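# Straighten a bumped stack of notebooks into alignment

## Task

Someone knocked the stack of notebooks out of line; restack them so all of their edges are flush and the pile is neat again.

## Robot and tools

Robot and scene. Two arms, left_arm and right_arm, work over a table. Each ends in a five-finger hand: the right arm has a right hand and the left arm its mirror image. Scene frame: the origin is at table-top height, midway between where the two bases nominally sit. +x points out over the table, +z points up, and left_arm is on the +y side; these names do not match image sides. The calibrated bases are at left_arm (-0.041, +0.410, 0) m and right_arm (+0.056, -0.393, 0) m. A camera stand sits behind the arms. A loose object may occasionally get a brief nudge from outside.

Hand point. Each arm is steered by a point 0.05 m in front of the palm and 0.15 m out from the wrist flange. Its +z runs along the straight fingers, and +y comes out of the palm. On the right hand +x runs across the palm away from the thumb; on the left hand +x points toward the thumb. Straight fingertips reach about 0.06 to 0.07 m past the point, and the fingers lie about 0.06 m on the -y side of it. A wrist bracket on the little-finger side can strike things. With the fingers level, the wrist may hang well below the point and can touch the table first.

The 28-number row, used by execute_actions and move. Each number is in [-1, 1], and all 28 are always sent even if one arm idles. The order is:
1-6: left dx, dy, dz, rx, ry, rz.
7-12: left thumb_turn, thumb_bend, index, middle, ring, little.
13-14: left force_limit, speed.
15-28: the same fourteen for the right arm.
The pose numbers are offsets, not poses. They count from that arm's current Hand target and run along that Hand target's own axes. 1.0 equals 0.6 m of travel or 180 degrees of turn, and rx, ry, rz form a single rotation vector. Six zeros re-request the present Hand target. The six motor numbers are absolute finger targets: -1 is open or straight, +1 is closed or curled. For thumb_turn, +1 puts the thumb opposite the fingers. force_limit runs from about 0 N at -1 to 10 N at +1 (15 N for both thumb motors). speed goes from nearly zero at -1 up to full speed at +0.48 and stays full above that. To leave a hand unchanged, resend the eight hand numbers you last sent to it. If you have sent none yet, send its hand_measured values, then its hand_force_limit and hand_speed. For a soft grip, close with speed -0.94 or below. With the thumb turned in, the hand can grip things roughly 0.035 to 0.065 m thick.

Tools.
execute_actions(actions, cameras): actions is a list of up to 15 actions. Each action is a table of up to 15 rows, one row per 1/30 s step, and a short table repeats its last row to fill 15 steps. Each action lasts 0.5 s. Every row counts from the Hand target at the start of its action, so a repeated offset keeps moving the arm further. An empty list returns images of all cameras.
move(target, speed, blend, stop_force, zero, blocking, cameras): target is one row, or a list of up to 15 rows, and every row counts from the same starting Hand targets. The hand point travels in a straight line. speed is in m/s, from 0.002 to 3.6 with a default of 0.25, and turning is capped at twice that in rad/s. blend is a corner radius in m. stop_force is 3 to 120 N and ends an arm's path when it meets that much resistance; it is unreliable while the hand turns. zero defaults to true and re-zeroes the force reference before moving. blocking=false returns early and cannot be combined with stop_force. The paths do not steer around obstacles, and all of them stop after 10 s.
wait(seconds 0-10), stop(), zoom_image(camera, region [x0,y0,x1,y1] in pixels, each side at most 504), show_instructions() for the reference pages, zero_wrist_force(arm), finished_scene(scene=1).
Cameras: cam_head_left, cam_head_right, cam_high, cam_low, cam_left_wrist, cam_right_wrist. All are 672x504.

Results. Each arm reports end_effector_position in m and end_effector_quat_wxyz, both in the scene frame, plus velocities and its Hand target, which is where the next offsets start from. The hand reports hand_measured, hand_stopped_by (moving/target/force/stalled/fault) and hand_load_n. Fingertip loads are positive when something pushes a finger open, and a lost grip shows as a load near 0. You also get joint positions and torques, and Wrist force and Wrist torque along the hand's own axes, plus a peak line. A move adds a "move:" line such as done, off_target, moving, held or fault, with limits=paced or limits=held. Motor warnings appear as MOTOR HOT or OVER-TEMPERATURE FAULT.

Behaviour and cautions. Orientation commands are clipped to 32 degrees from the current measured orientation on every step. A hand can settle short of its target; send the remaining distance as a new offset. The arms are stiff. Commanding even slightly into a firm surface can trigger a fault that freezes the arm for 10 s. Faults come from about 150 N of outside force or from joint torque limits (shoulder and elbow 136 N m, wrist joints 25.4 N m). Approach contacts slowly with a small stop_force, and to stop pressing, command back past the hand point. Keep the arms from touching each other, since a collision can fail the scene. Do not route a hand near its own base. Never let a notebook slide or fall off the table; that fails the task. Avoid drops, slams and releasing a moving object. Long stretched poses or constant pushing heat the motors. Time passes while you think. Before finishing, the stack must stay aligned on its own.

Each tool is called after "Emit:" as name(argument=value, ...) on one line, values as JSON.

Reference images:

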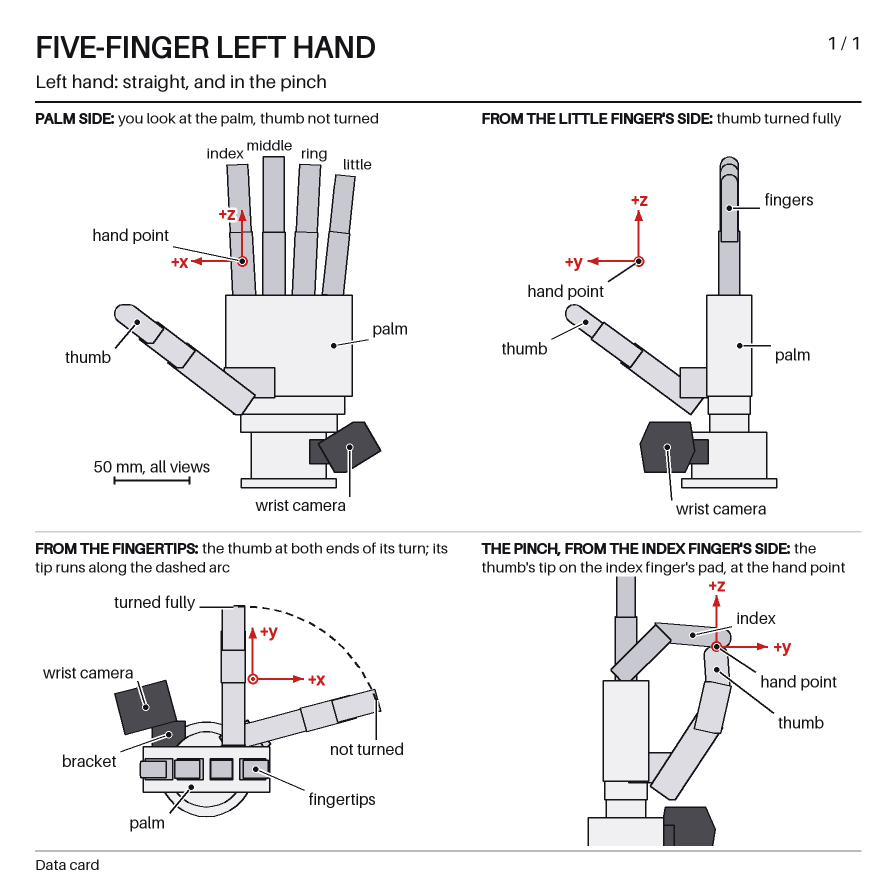

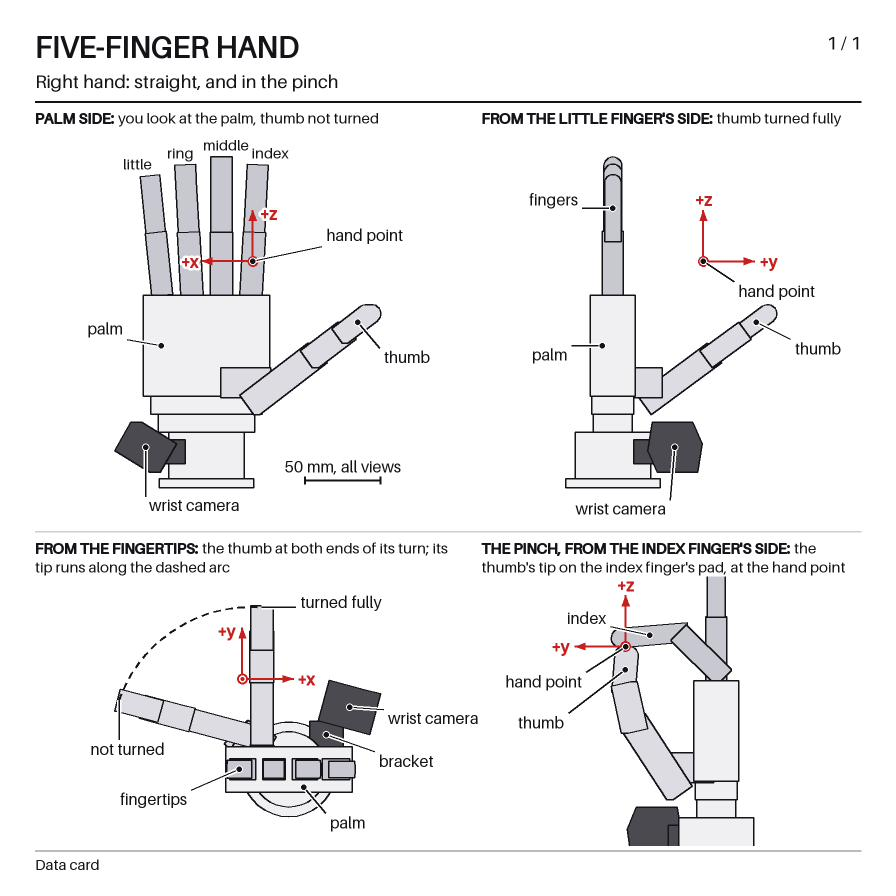

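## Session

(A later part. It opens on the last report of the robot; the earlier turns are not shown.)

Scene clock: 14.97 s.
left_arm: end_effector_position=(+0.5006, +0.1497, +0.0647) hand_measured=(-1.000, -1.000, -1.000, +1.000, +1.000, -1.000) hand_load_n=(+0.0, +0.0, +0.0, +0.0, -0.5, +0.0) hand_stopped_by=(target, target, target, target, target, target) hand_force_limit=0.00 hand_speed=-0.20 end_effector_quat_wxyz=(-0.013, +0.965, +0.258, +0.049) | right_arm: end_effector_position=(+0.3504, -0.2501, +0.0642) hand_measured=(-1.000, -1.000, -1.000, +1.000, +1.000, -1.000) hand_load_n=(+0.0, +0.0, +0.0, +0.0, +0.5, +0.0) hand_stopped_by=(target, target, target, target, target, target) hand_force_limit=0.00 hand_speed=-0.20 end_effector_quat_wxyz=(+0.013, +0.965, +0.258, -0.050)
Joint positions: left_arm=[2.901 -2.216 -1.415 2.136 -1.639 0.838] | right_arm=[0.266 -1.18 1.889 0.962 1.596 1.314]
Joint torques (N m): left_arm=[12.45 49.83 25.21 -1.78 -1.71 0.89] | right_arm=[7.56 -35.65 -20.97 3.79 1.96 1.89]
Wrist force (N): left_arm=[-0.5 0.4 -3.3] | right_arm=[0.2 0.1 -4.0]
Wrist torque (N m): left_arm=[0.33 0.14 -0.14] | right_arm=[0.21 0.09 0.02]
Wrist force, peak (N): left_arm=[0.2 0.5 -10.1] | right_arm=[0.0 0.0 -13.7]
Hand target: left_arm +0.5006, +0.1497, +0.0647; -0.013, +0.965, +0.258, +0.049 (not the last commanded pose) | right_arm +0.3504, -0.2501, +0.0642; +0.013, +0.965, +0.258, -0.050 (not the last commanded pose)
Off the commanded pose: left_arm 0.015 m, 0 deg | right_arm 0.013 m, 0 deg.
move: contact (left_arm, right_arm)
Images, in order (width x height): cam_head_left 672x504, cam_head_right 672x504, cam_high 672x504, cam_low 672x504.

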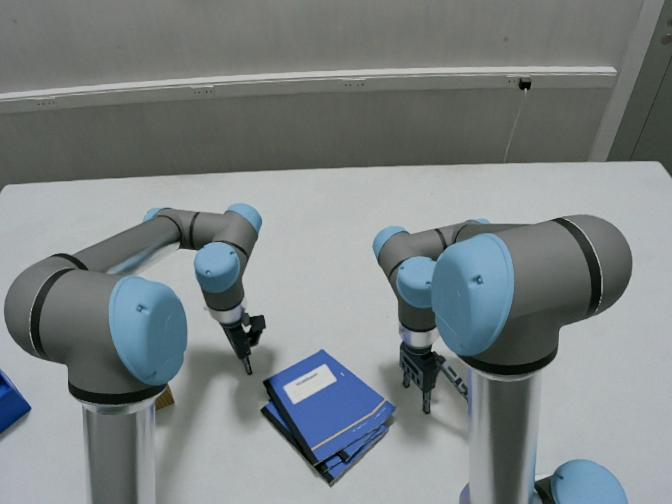

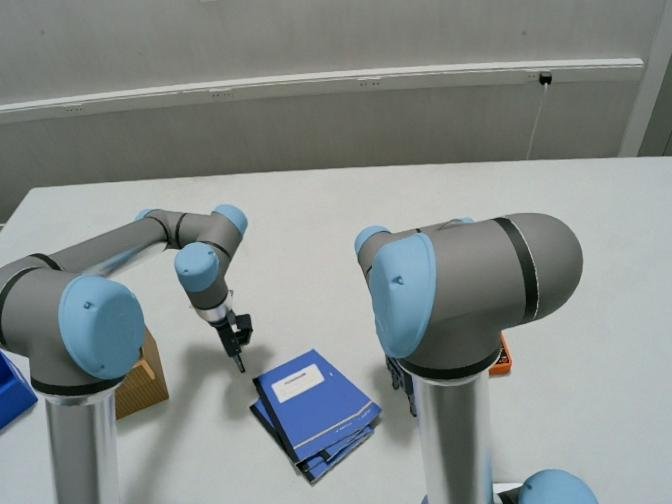

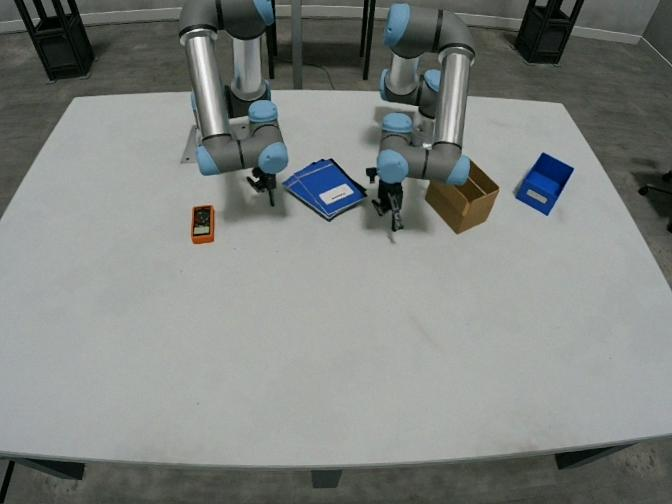

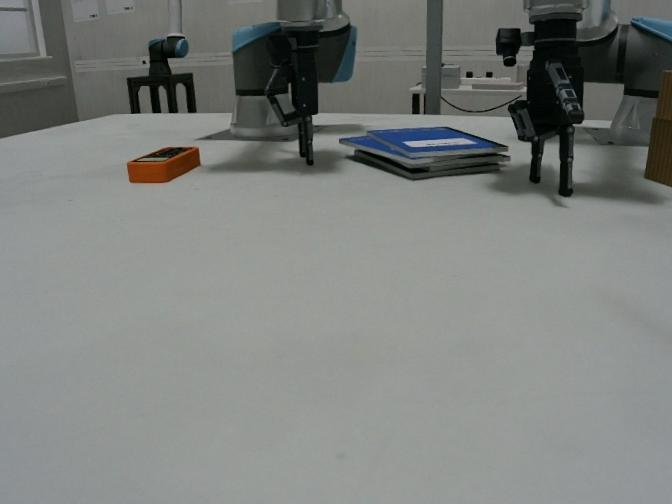

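Emit:
move(target=[[0.0395,0,-0.39,0,0,0,-1,-1,-1,1,1,-1,0,-0.2,-0.0143,0,-0.141,0,0,0,-1,-1,-1,1,1,-1,0,-0.2],[-0.235,-0.2555,-0.4175,0,0,0,-1,-1,-1,1,1,-1,0,-0.2,-0.0143,0,-0.141,0,0,0,-1,-1,-1,1,1,-1,0,-0.2]], blend=0.05, cameras=["cam_left_wrist","cam_head_left"])

Scene clock: 18.67 s.
left_arm: end_effector_position=(+0.2805, +0.1998, +0.2995) hand_measured=(-1.000, -1.000, -1.000, +1.000, +1.000, -1.000) hand_load_n=(-0.5, +0.0, +0.0, +0.0, +0.0, -0.5) hand_stopped_by=(target, target, target, target, target, target) hand_force_limit=0.00 hand_speed=-0.20 end_effector_quat_wxyz=(-0.013, +0.965, +0.258, +0.049) end_effector_velocity=(-0.001, +0.001, +0.000) end_effector_angular_velocity=(+0.001, -0.003, +0.001) | right_arm: end_effector_position=(+0.3506, -0.2501, +0.1493) hand_measured=(-1.000, -1.000, -1.000, +1.000, +1.000, -1.000) hand_load_n=(+0.0, +0.0, +0.0, +0.0, +0.0, +0.0) hand_stopped_by=(target, target, target, target, target, target) hand_force_limit=0.00 hand_speed=-0.20 end_effector_quat_wxyz=(+0.013, +0.965, +0.258, -0.050)
Joint positions: left_arm=[2.91 -1.533 -1.696 1.735 -1.638 0.848] | right_arm=[0.266 -1.297 1.793 1.175 1.596 1.314]
Joint velocities: left_arm=[0 0.005 -0.004 0.002 -0.001 -0.001] | right_arm=[within noise]
Joint torques (N m): left_arm=[-8.74 25.97 7.76 -1.79 1.22 -0.77] | right_arm=[-4.69 -19.98 -11.04 0.57 0.28 -1.38]
Wrist force (N): left_arm=[-0.7 0.4 0.3] | right_arm=[-0.2 0.4 -0.2]
Wrist torque (N m): left_arm=[0.06 0.15 -0.14] | right_arm=[0.08 0.10 0.00]
Wrist force, peak (N): left_arm=[-0.3 0.4 -4.4] | right_arm=[0.3 -0.2 -5.2]
Hand target: left_arm +0.2803, +0.1997, +0.2994; -0.013, +0.965, +0.258, +0.049 | right_arm +0.3506, -0.2501, +0.1493; +0.013, +0.965, +0.258, -0.050
Off the commanded pose: left_arm 0.000 m, 0 deg | right_arm 0.000 m, 0 deg.
move: done
Images, in order (width x height): cam_head_left 672x504, cam_left_wrist 672x504.

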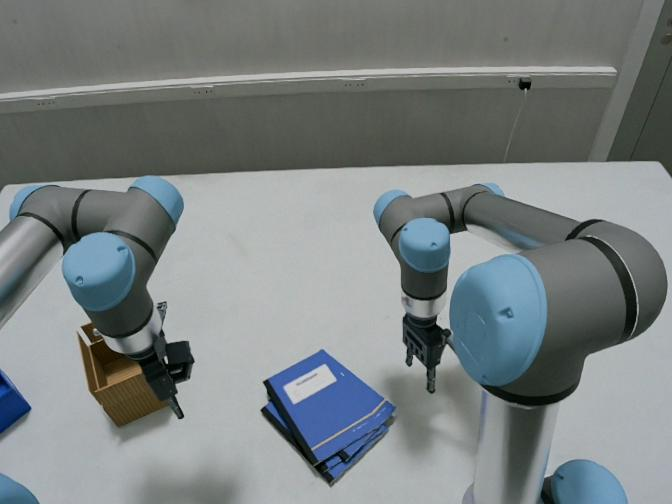

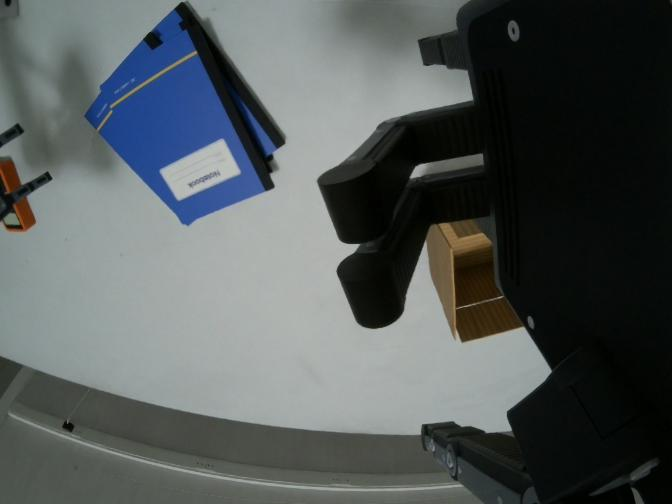

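Emit:
zoom_image(camera="cam_left_wrist", region=[70, 0, 310, 240])

Scaled by 2.100 from the camera's 672x504 image, which has a finer 960x720 frame.

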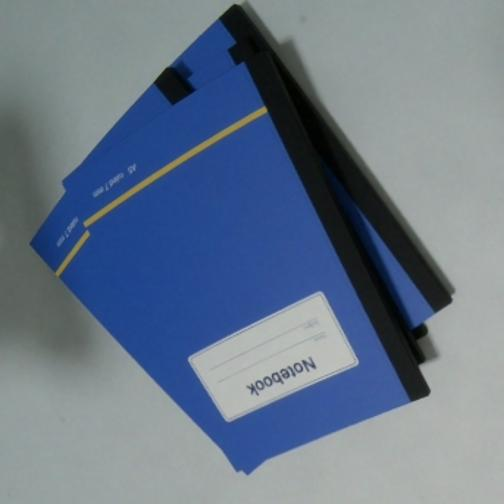

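Emit:
move(target=[-0.0908,0.1188,0.2923,0,0,0,-1,-1,-1,1,1,-1,0,-0.2,0.1007,-0.0485,0.040,0,0,0,-1,-1,-1,1,1,-1,0,-0.2], cameras=["all"])

Scene clock: 23.23 s.
left_arm: end_effector_position=(+0.2845, +0.1198, +0.1195) hand_measured=(-1.000, -1.000, -1.000, +1.000, +1.000, -1.000) hand_load_n=(+0.0, +0.0, +0.0, +0.0, +0.0, +0.0) hand_stopped_by=(target, target, target, target, target, target) hand_force_limit=0.00 hand_speed=-0.20 end_effector_quat_wxyz=(-0.013, +0.965, +0.258, +0.049) | right_arm: end_effector_position=(+0.3859, -0.1960, +0.1192) hand_measured=(-1.000, -1.000, -1.000, +1.000, +1.000, -1.000) hand_load_n=(+0.0, +0.0, +0.0, +0.0, +0.5, +0.0) hand_stopped_by=(target, target, target, target, target, target) hand_force_limit=0.00 hand_speed=-0.20 end_effector_quat_wxyz=(+0.013, +0.965, +0.258, -0.050)
Joint positions: left_arm=[2.666 -1.813 -1.875 2.176 -1.655 0.604] | right_arm=[0.369 -1.129 1.64 1.162 1.585 1.416]
Joint torques (N m): left_arm=[0.12 20.14 19.8 -0.75 0.4 -0.47] | right_arm=[-2.42 -29.7 -20.02 4.39 1.49 -1.73]
Wrist force (N): left_arm=[-0.5 0.5 0.5] | right_arm=[-0.1 0.3 -0.1]
Wrist torque (N m): left_arm=[0.06 0.09 -0.15] | right_arm=[0.04 0.04 0.00]
Wrist force, peak (N): left_arm=[-1.0 1.5 2.2] | right_arm=[-0.7 0.8 -0.3]
Hand target: left_arm +0.2846, +0.1198, +0.1194; -0.013, +0.965, +0.258, +0.049 | right_arm +0.3860, -0.1961, +0.1192; +0.013, +0.965, +0.258, -0.050
Off the commanded pose: left_arm 0.000 m, 0 deg | right_arm 0.000 m, 0 deg.
move: done

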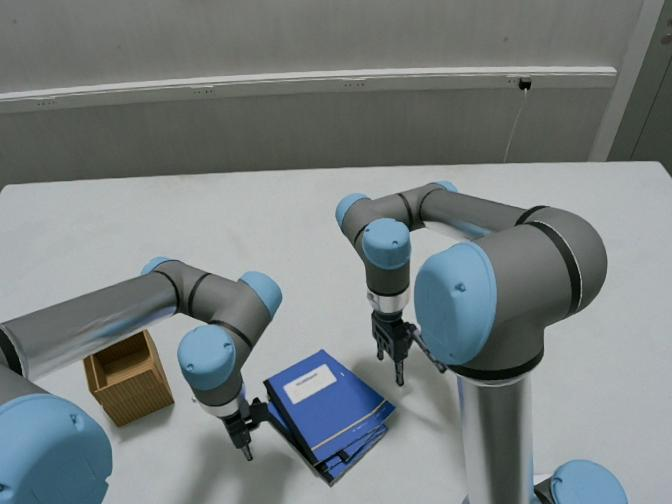

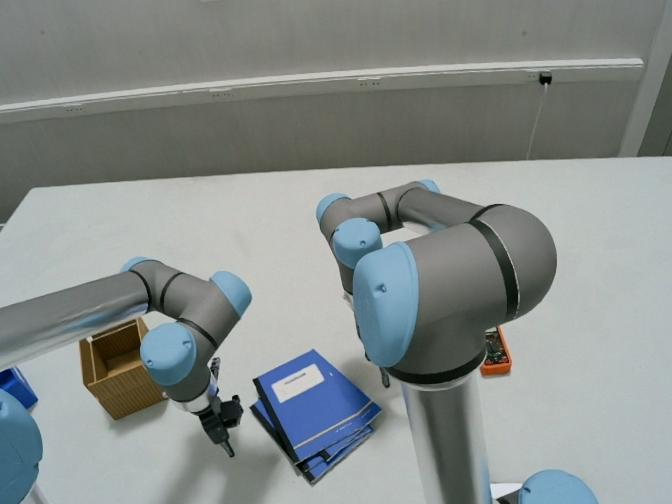

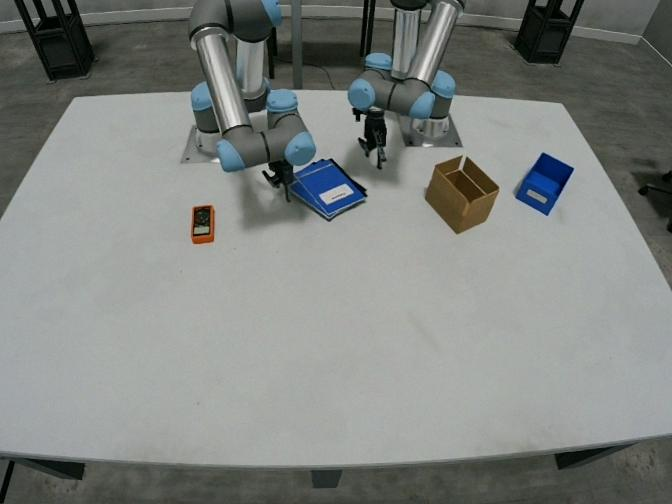

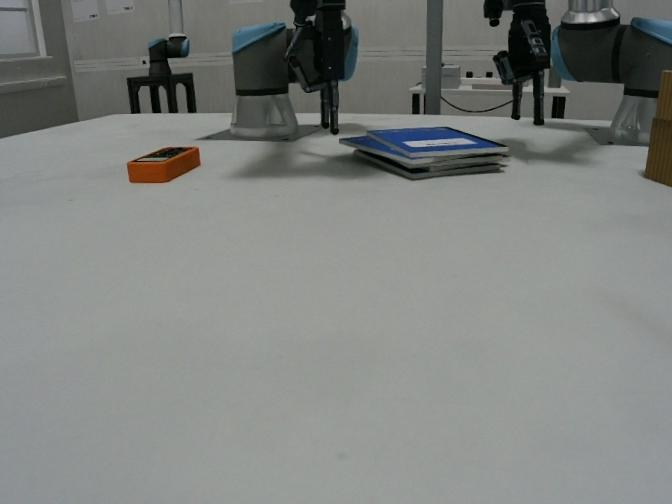

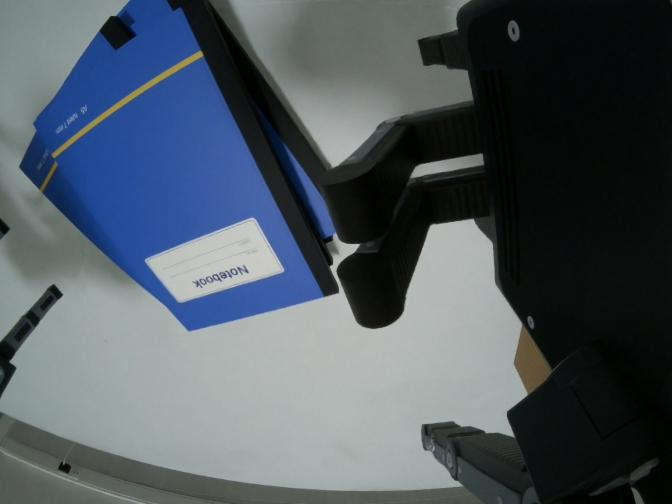

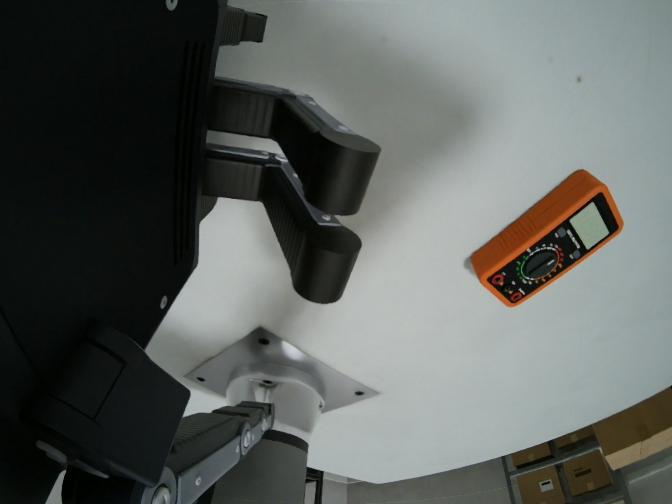

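Emit:
move(target=[-0.0086,0,0.0851,0,0,0,-1,-1,-1,1,1,-1,0,-0.2,0.0086,0,0.0851,0,0,0,-1,-1,-1,1,1,-1,0,-0.2], speed=0.06, stop_force=5, cameras=["all"])

Scene clock: 25.70 s.
left_arm: end_effector_position=(+0.2846, +0.1198, +0.0681) hand_measured=(-1.000, -1.000, -1.000, +1.000, +1.000, -1.000) hand_load_n=(+0.0, -0.5, +0.0, +0.0, +0.0, +0.0) hand_stopped_by=(target, target, target, target, target, target) hand_force_limit=0.00 hand_speed=-0.20 end_effector_quat_wxyz=(-0.013, +0.965, +0.258, +0.049) | right_arm: end_effector_position=(+0.3858, -0.1961, +0.0679) hand_measured=(-1.000, -1.000, -1.000, +1.000, +1.000, -1.000) hand_load_n=(+0.0, +0.0, +0.0, +0.0, +0.0, +0.0) hand_stopped_by=(target, target, target, target, target, target) hand_force_limit=0.00 hand_speed=-0.20 end_effector_quat_wxyz=(+0.013, +0.965, +0.258, -0.050)
Joint positions: left_arm=[2.666 -1.887 -1.935 2.31 -1.655 0.604] | right_arm=[0.369 -1.063 1.691 1.045 1.585 1.416]
Joint torques (N m): left_arm=[13.41 37.53 24.39 -0.87 2.48 0.85] | right_arm=[5.51 -41.76 -22.89 0.58 0.17 1.31]
Wrist force (N): left_arm=[-0.5 1.0 0.6] | right_arm=[0.1 0.4 -0.2]
Wrist torque (N m): left_arm=[0.17 0.09 -0.15] | right_arm=[0.08 0.01 0.00]
Wrist force, peak (N): left_arm=[-0.4 1.1 0.8] | right_arm=[-0.3 0.2 -0.8]
Hand target: left_arm +0.2846, +0.1198, +0.0681; -0.013, +0.965, +0.258, +0.049 | right_arm +0.3858, -0.1961, +0.0679; +0.013, +0.965, +0.258, -0.050
Off the commanded pose: left_arm 0.000 m, 0 deg | right_arm 0.000 m, 0 deg.
move: done

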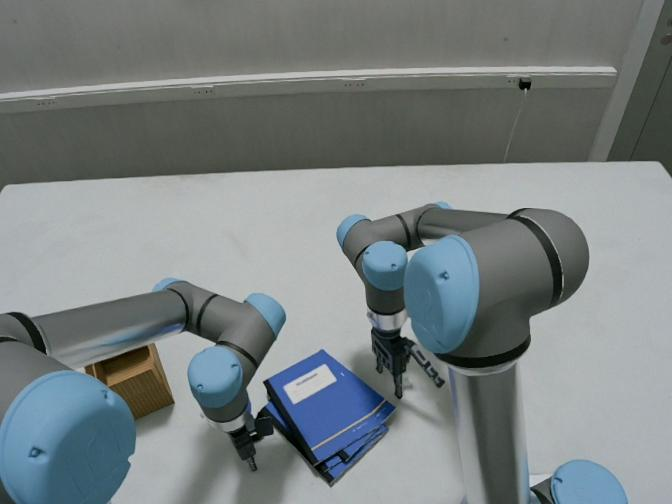

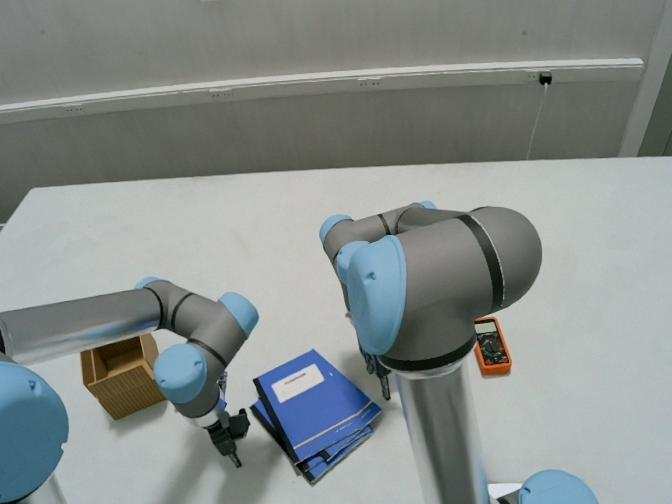

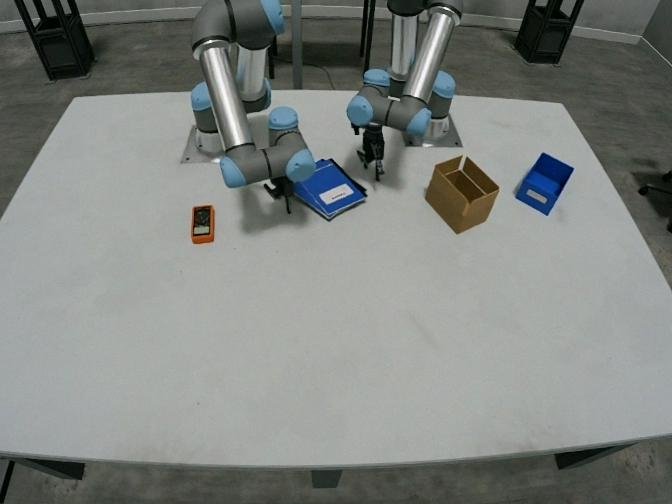

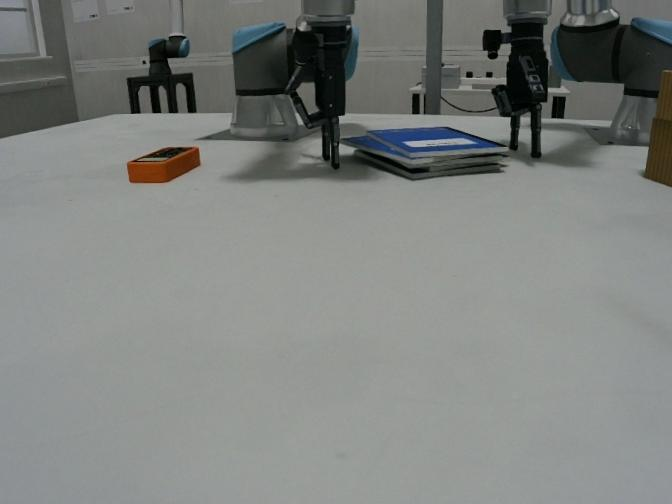

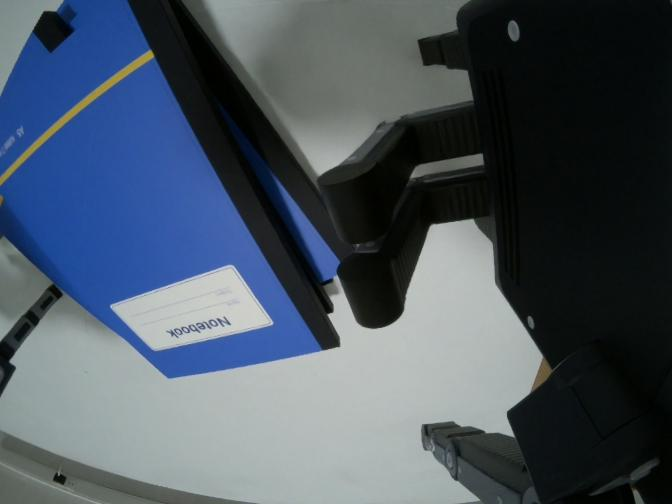

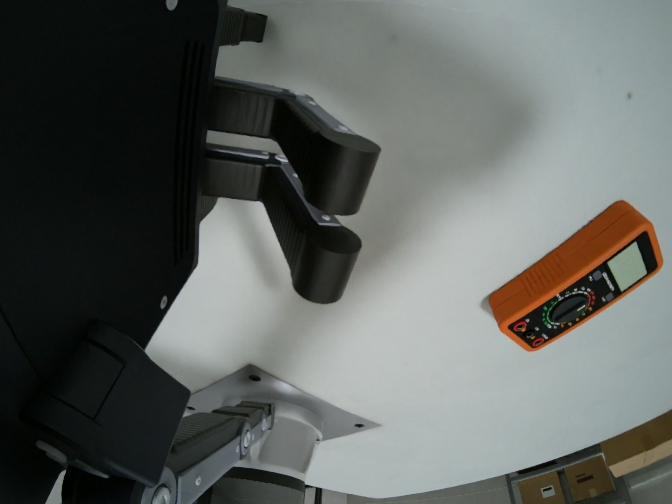

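Emit:
zoom_image(camera="cam_high", region=[260, 140, 400, 240])

Emit:
zoom_image(camera="cam_low", region=[300, 90, 570, 210])

Emit:
zoom_image(camera="cam_head_left", region=[210, 340, 420, 500])

Emit:
zoom_image(camera="cam_head_right", region=[210, 340, 420, 500])

Scaled by 3.600 from the camera's 672x504 image, which has a finer 960x720 frame.

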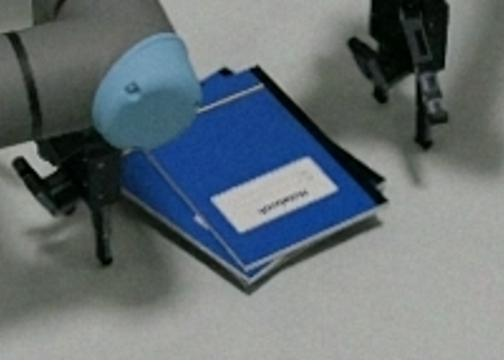

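Scaled by 1.867 from the camera's 672x504 image, which has a finer 960x720 frame.

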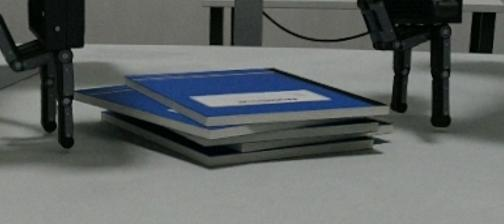

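Scaled by 2.400 from the camera's 672x504 image, which has a finer 960x720 frame.

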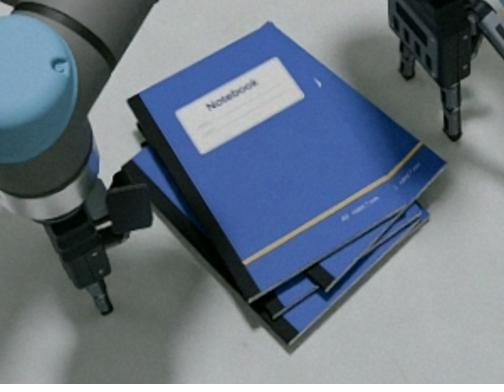

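Scaled by 2.400 from the camera's 672x504 image, which has a finer 960x720 frame.

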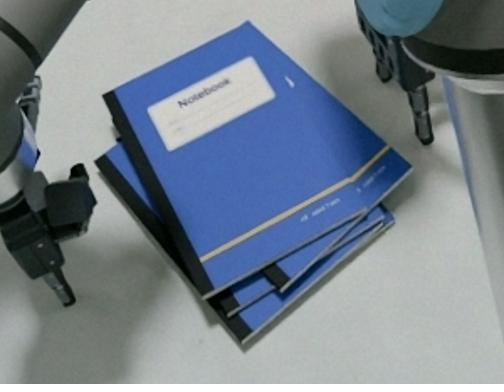

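Emit:
move(target=[0,0.158,0,0,0,0,-1,-1,-1,1,1,-1,0,-0.2,0,-0.125,0,0,0,0,-1,-1,-1,1,1,-1,0,-0.2], speed=0.03, stop_force=6, cameras=["all"])

Emit:
zoom_image(camera="cam_head_left", region=[210, 340, 420, 500])

Emit:
zoom_image(camera="cam_high", region=[260, 140, 400, 240])

Scene clock: 29.83 s.
left_arm: end_effector_position=(+0.3215, +0.0559, +0.0681) hand_measured=(-1.000, -1.000, -1.000, +1.000, +1.000, -1.000) hand_load_n=(+0.0, +0.0, +0.5, +0.0, +0.0, +0.0) hand_stopped_by=(target, target, target, target, target, target) hand_force_limit=0.00 hand_speed=-0.20 end_effector_quat_wxyz=(-0.013, +0.965, +0.258, +0.049) | right_arm: end_effector_position=(+0.3571, -0.1462, +0.0680) hand_measured=(-1.000, -1.000, -1.000, +1.000, +1.000, -1.000) hand_load_n=(+0.0, +0.0, -1.0, +0.0, +0.0, +0.0) hand_stopped_by=(target, target, target, target, target, target) hand_force_limit=0.00 hand_speed=-0.20 end_effector_quat_wxyz=(+0.013, +0.965, +0.258, -0.050)
Joint positions: left_arm=[2.564 -2.038 -1.709 2.226 -1.66 0.501] | right_arm=[0.502 -1.039 1.651 1.062 1.572 1.549]
Joint torques (N m): left_arm=[-5.9 43.36 4.42 -0.99 -1.71 -0.05] | right_arm=[-3.57 -33 -15.38 3.45 -0.39 -0.47]
Wrist force (N): left_arm=[-0.4 0.9 0.9] | right_arm=[-0.3 1.2 0.0]
Wrist torque (N m): left_arm=[0.15 0.08 0.01] | right_arm=[-0.02 0.02 -0.11]
Wrist force, peak (N): left_arm=[0.4 -2.4 1.8] | right_arm=[-0.5 1.7 0.6]
Hand target: left_arm +0.3214, +0.0559, +0.0682; -0.013, +0.965, +0.258, +0.049 (not the last commanded pose) | right_arm +0.3571, -0.1462, +0.0680; +0.013, +0.965, +0.258, -0.050 (not the last commanded pose)
Off the commanded pose: left_arm 0.021 m, 0 deg | right_arm 0.017 m, 0 deg.
move: held (left_arm, right_arm; a check stopped the path); limits=held
pose unreachable (left arm): on one or more control steps of this call, first in action 0 (counted from 0), this arm could not follow its commanded pose, so it was not sent that pose on those steps. It may still have moved: this result reports where it is.
cause: moving toward the commanded pose would bring a part of the arm too close to another arm (a part of this arm just beyond joint 4 (wrist 1) and a part of the right arm just beyond its joint 5 (wrist 2), at the place that arm was heading or pushing toward when its own hold began).
pose unreachable (right arm): on one or more control steps of this call, first in action 0 (counted from 0), this arm could not follow its commanded pose, so it was not sent that pose on those steps. It may still have moved: this result reports where it is.
cause: moving toward the commanded pose would bring a part of the arm too close to another arm (a part of this arm just beyond joint 5 (wrist 2) and a part of the left arm just beyond its joint 4 (wrist 1), along the way the arms are being sent, or toward where that arm still pushes).

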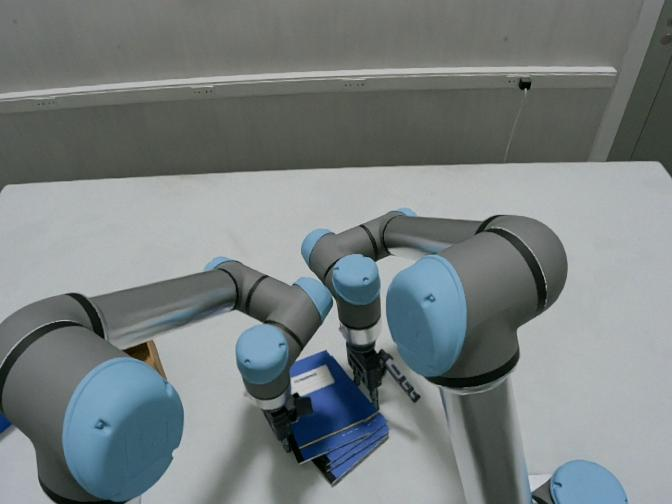

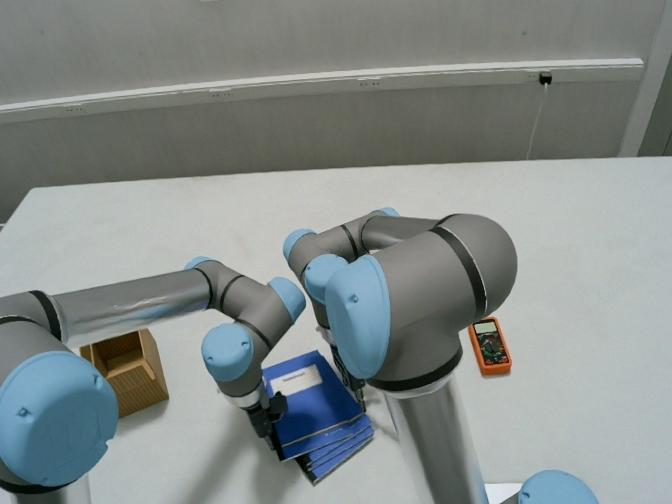

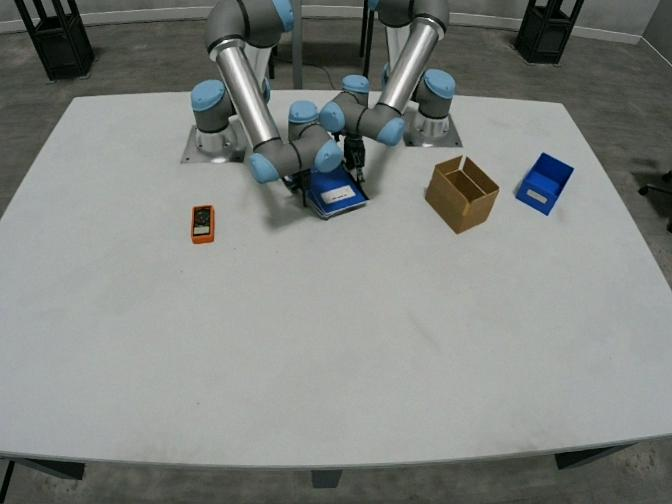

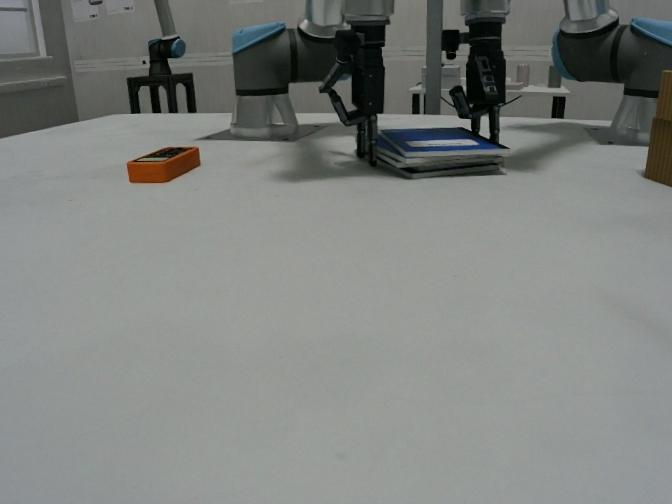

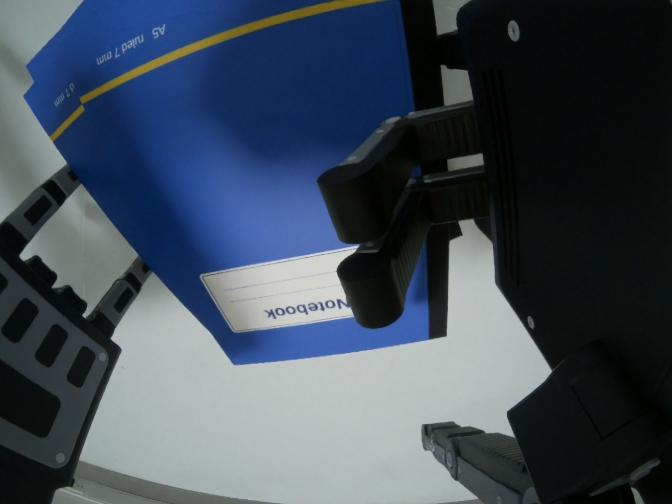

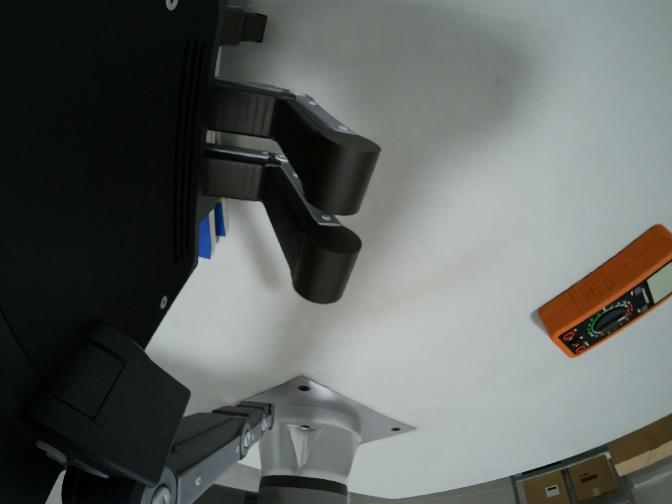

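Scaled by 2.400 from the camera's 672x504 image, which has a finer 960x720 frame.

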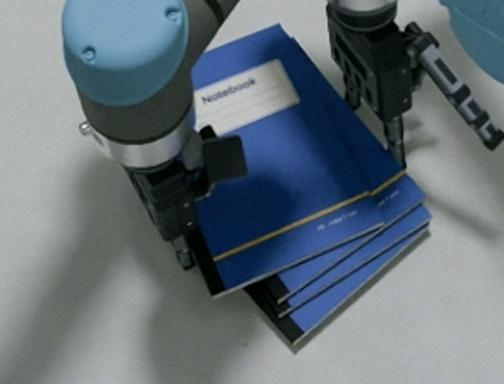

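Scaled by 3.600 from the camera's 672x504 image, which has a finer 960x720 frame.

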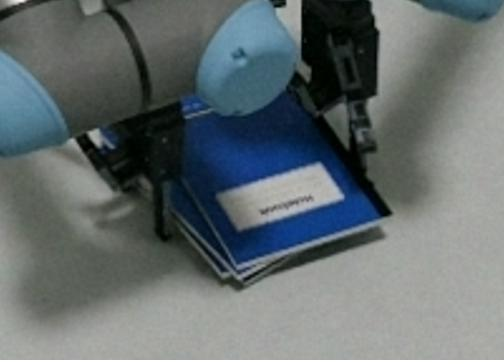

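Emit:
move(target=[0,0,0,0,0,0,-1,-1,-1,1,1,-1,0,-0.2,-0.0034,0.075,-0.0332,0.0829,0,-0.0084,-1,-1,-0.81,1,1,-0.81,0,-0.5], speed=0.1, cameras=["cam_low","cam_high","cam_head_left"])

Emit:
zoom_image(camera="cam_low", region=[300, 60, 570, 210])

Scene clock: 34.47 s.
left_arm: end_effector_position=(+0.3214, +0.0559, +0.0682) hand_measured=(-1.000, -1.000, -1.000, +1.000, +1.000, -1.000) hand_load_n=(+0.0, -0.5, +0.0, +0.0, +0.0, +0.0) hand_stopped_by=(target, target, target, target, target, target) hand_force_limit=0.00 hand_speed=-0.20 end_effector_quat_wxyz=(-0.013, +0.965, +0.258, +0.049) | right_arm: end_effector_position=(+0.3795, -0.1852, +0.0880) hand_measured=(-1.000, -1.000, -0.810, +1.000, +1.000, -0.810) hand_load_n=(+0.0, +0.0, +0.0, +0.5, +0.5, +0.0) hand_stopped_by=(target, target, target, target, target, target) hand_force_limit=0.00 hand_speed=-0.50 end_effector_quat_wxyz=(-0.113, +0.955, +0.262, -0.083)
Joint positions: left_arm=[2.564 -2.037 -1.71 2.226 -1.66 0.501] | right_arm=[0.246 -1.102 1.692 1.156 1.348 1.26]
Joint torques (N m): left_arm=[13.38 42.4 3.04 -1 -1.01 -0.09] | right_arm=[-1.68 -25.94 -20.77 1.5 1.2 -0.3]
Wrist force (N): left_arm=[-0.4 0.8 0.4] | right_arm=[0.1 0.3 -0.4]
Wrist torque (N m): left_arm=[0.12 0.08 0.02] | right_arm=[0.11 0.03 0.03]
Wrist force, peak (N): left_arm=[-0.6 0.9 1.2] | right_arm=[-0.4 1.5 0.2]
Hand target: left_arm +0.3214, +0.0559, +0.0682; -0.013, +0.965, +0.258, +0.049 | right_arm +0.3796, -0.1852, +0.0879; -0.113, +0.955, +0.262, -0.083
Off the commanded pose: left_arm 0.000 m, 0 deg | right_arm 0.000 m, 0 deg.
move: done
Images, in order (width x height): cam_head_left 672x504, cam_high 672x504, cam_low 672x504.

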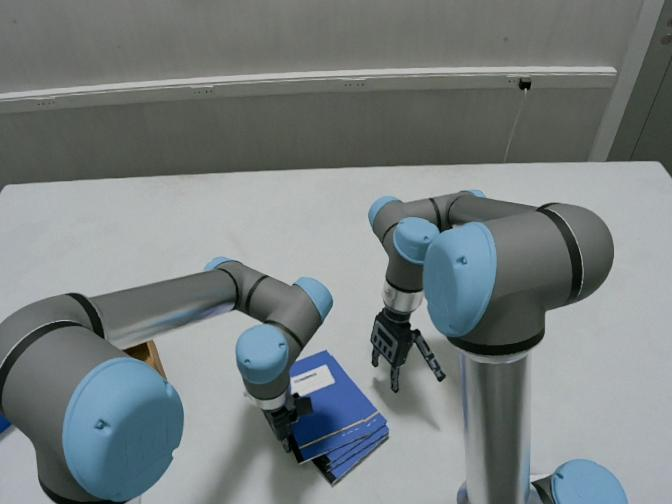

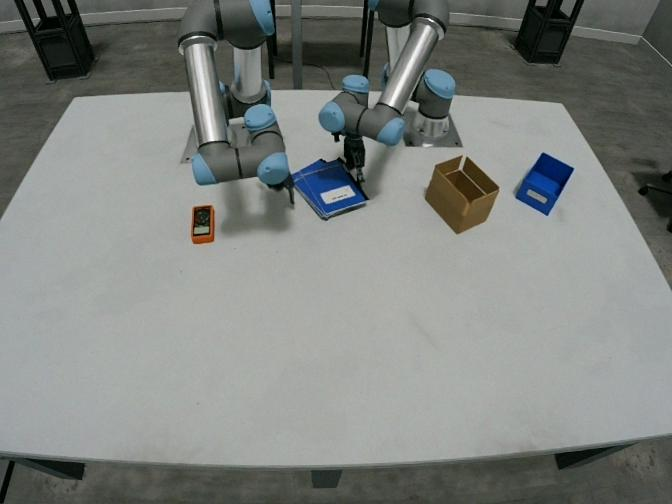

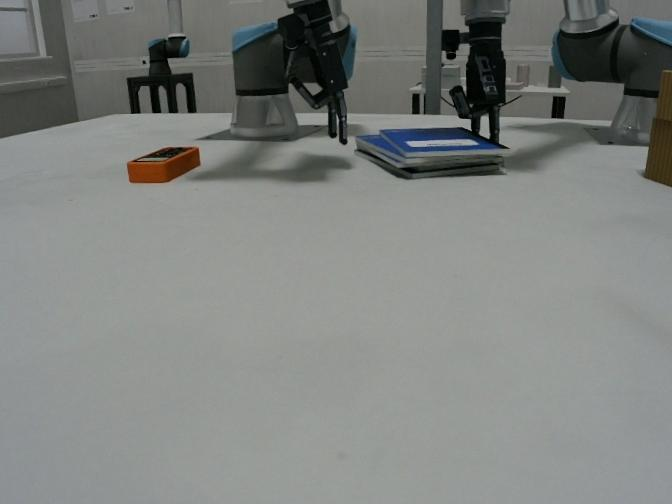

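Scaled by 1.867 from the camera's 672x504 image, which has a finer 960x720 frame.

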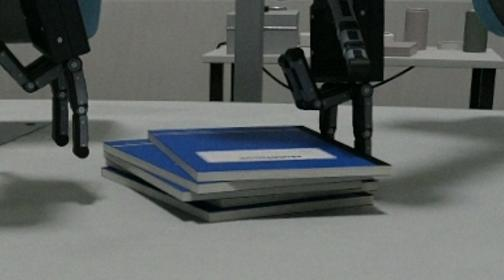

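Emit:
zoom_image(camera="cam_low", region=[290, 60, 370, 160])

Emit:
zoom_image(camera="cam_low", region=[440, 80, 530, 160])

Scaled by 5.040 from the camera's 672x504 image, which has a finer 960x720 frame.

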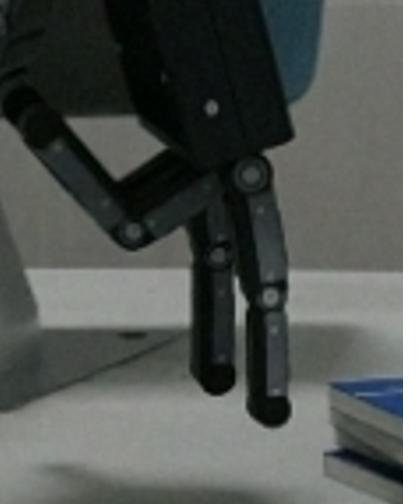

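Scaled by 5.600 from the camera's 672x504 image, which has a finer 960x720 frame.

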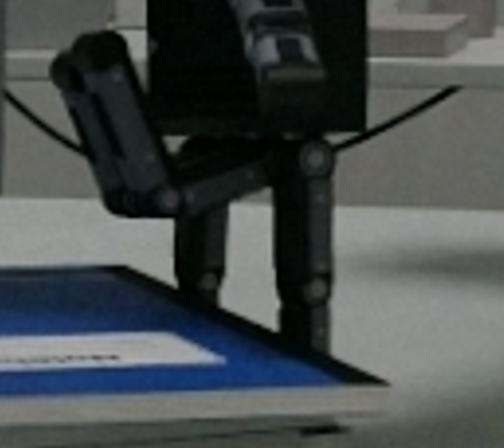

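Emit:
move(target=[0,0,0,0,0,0,-1,-1,-1,1,1,-1,0,-0.2,0.006,0.0157,0.0585,0,0,0,-1,-1,-0.79,1,1,-0.79,0,-0.5], speed=0.03, stop_force=4)

Scene clock: 37.60 s.
left_arm: end_effector_position=(+0.3214, +0.0559, +0.0682) hand_measured=(-1.000, -1.000, -1.000, +1.000, +1.000, -1.000) hand_load_n=(+0.0, +0.0, -0.5, +0.0, +0.0, +0.0) hand_stopped_by=(target, target, target, target, target, target) hand_force_limit=0.00 hand_speed=-0.20 end_effector_quat_wxyz=(-0.013, +0.965, +0.258, +0.049) | right_arm: end_effector_position=(+0.3795, -0.1852, +0.0514) hand_measured=(-1.000, -1.000, -0.790, +1.000, +1.000, -0.790) hand_load_n=(+0.0, -0.5, +0.0, +0.0, +0.0, +0.0) hand_stopped_by=(target, target, target, target, target, target) hand_force_limit=0.00 hand_speed=-0.50 end_effector_quat_wxyz=(-0.113, +0.955, +0.262, -0.083)
Joint positions: left_arm=[2.564 -2.037 -1.71 2.226 -1.66 0.501] | right_arm=[0.246 -1.051 1.724 1.073 1.348 1.26]
Joint torques (N m): left_arm=[11.81 43.27 2.91 -1.08 -0.17 0.15] | right_arm=[8.88 -42.89 -21.96 4.47 -2.09 2.16]
Wrist force (N): left_arm=[-0.7 0.8 0.5] | right_arm=[0.4 0.5 -0.6]
Wrist torque (N m): left_arm=[0.12 0.13 0.01] | right_arm=[0.15 0.00 0.04]
Wrist force, peak (N): left_arm=[-0.6 0.9 1.2] | right_arm=[0.6 0.5 -0.5]
Hand target: left_arm +0.3214, +0.0559, +0.0682; -0.013, +0.965, +0.258, +0.049 | right_arm +0.3795, -0.1852, +0.0514; -0.113, +0.955, +0.262, -0.083
Off the commanded pose: left_arm 0.000 m, 0 deg | right_arm 0.000 m, 0 deg.
move: done


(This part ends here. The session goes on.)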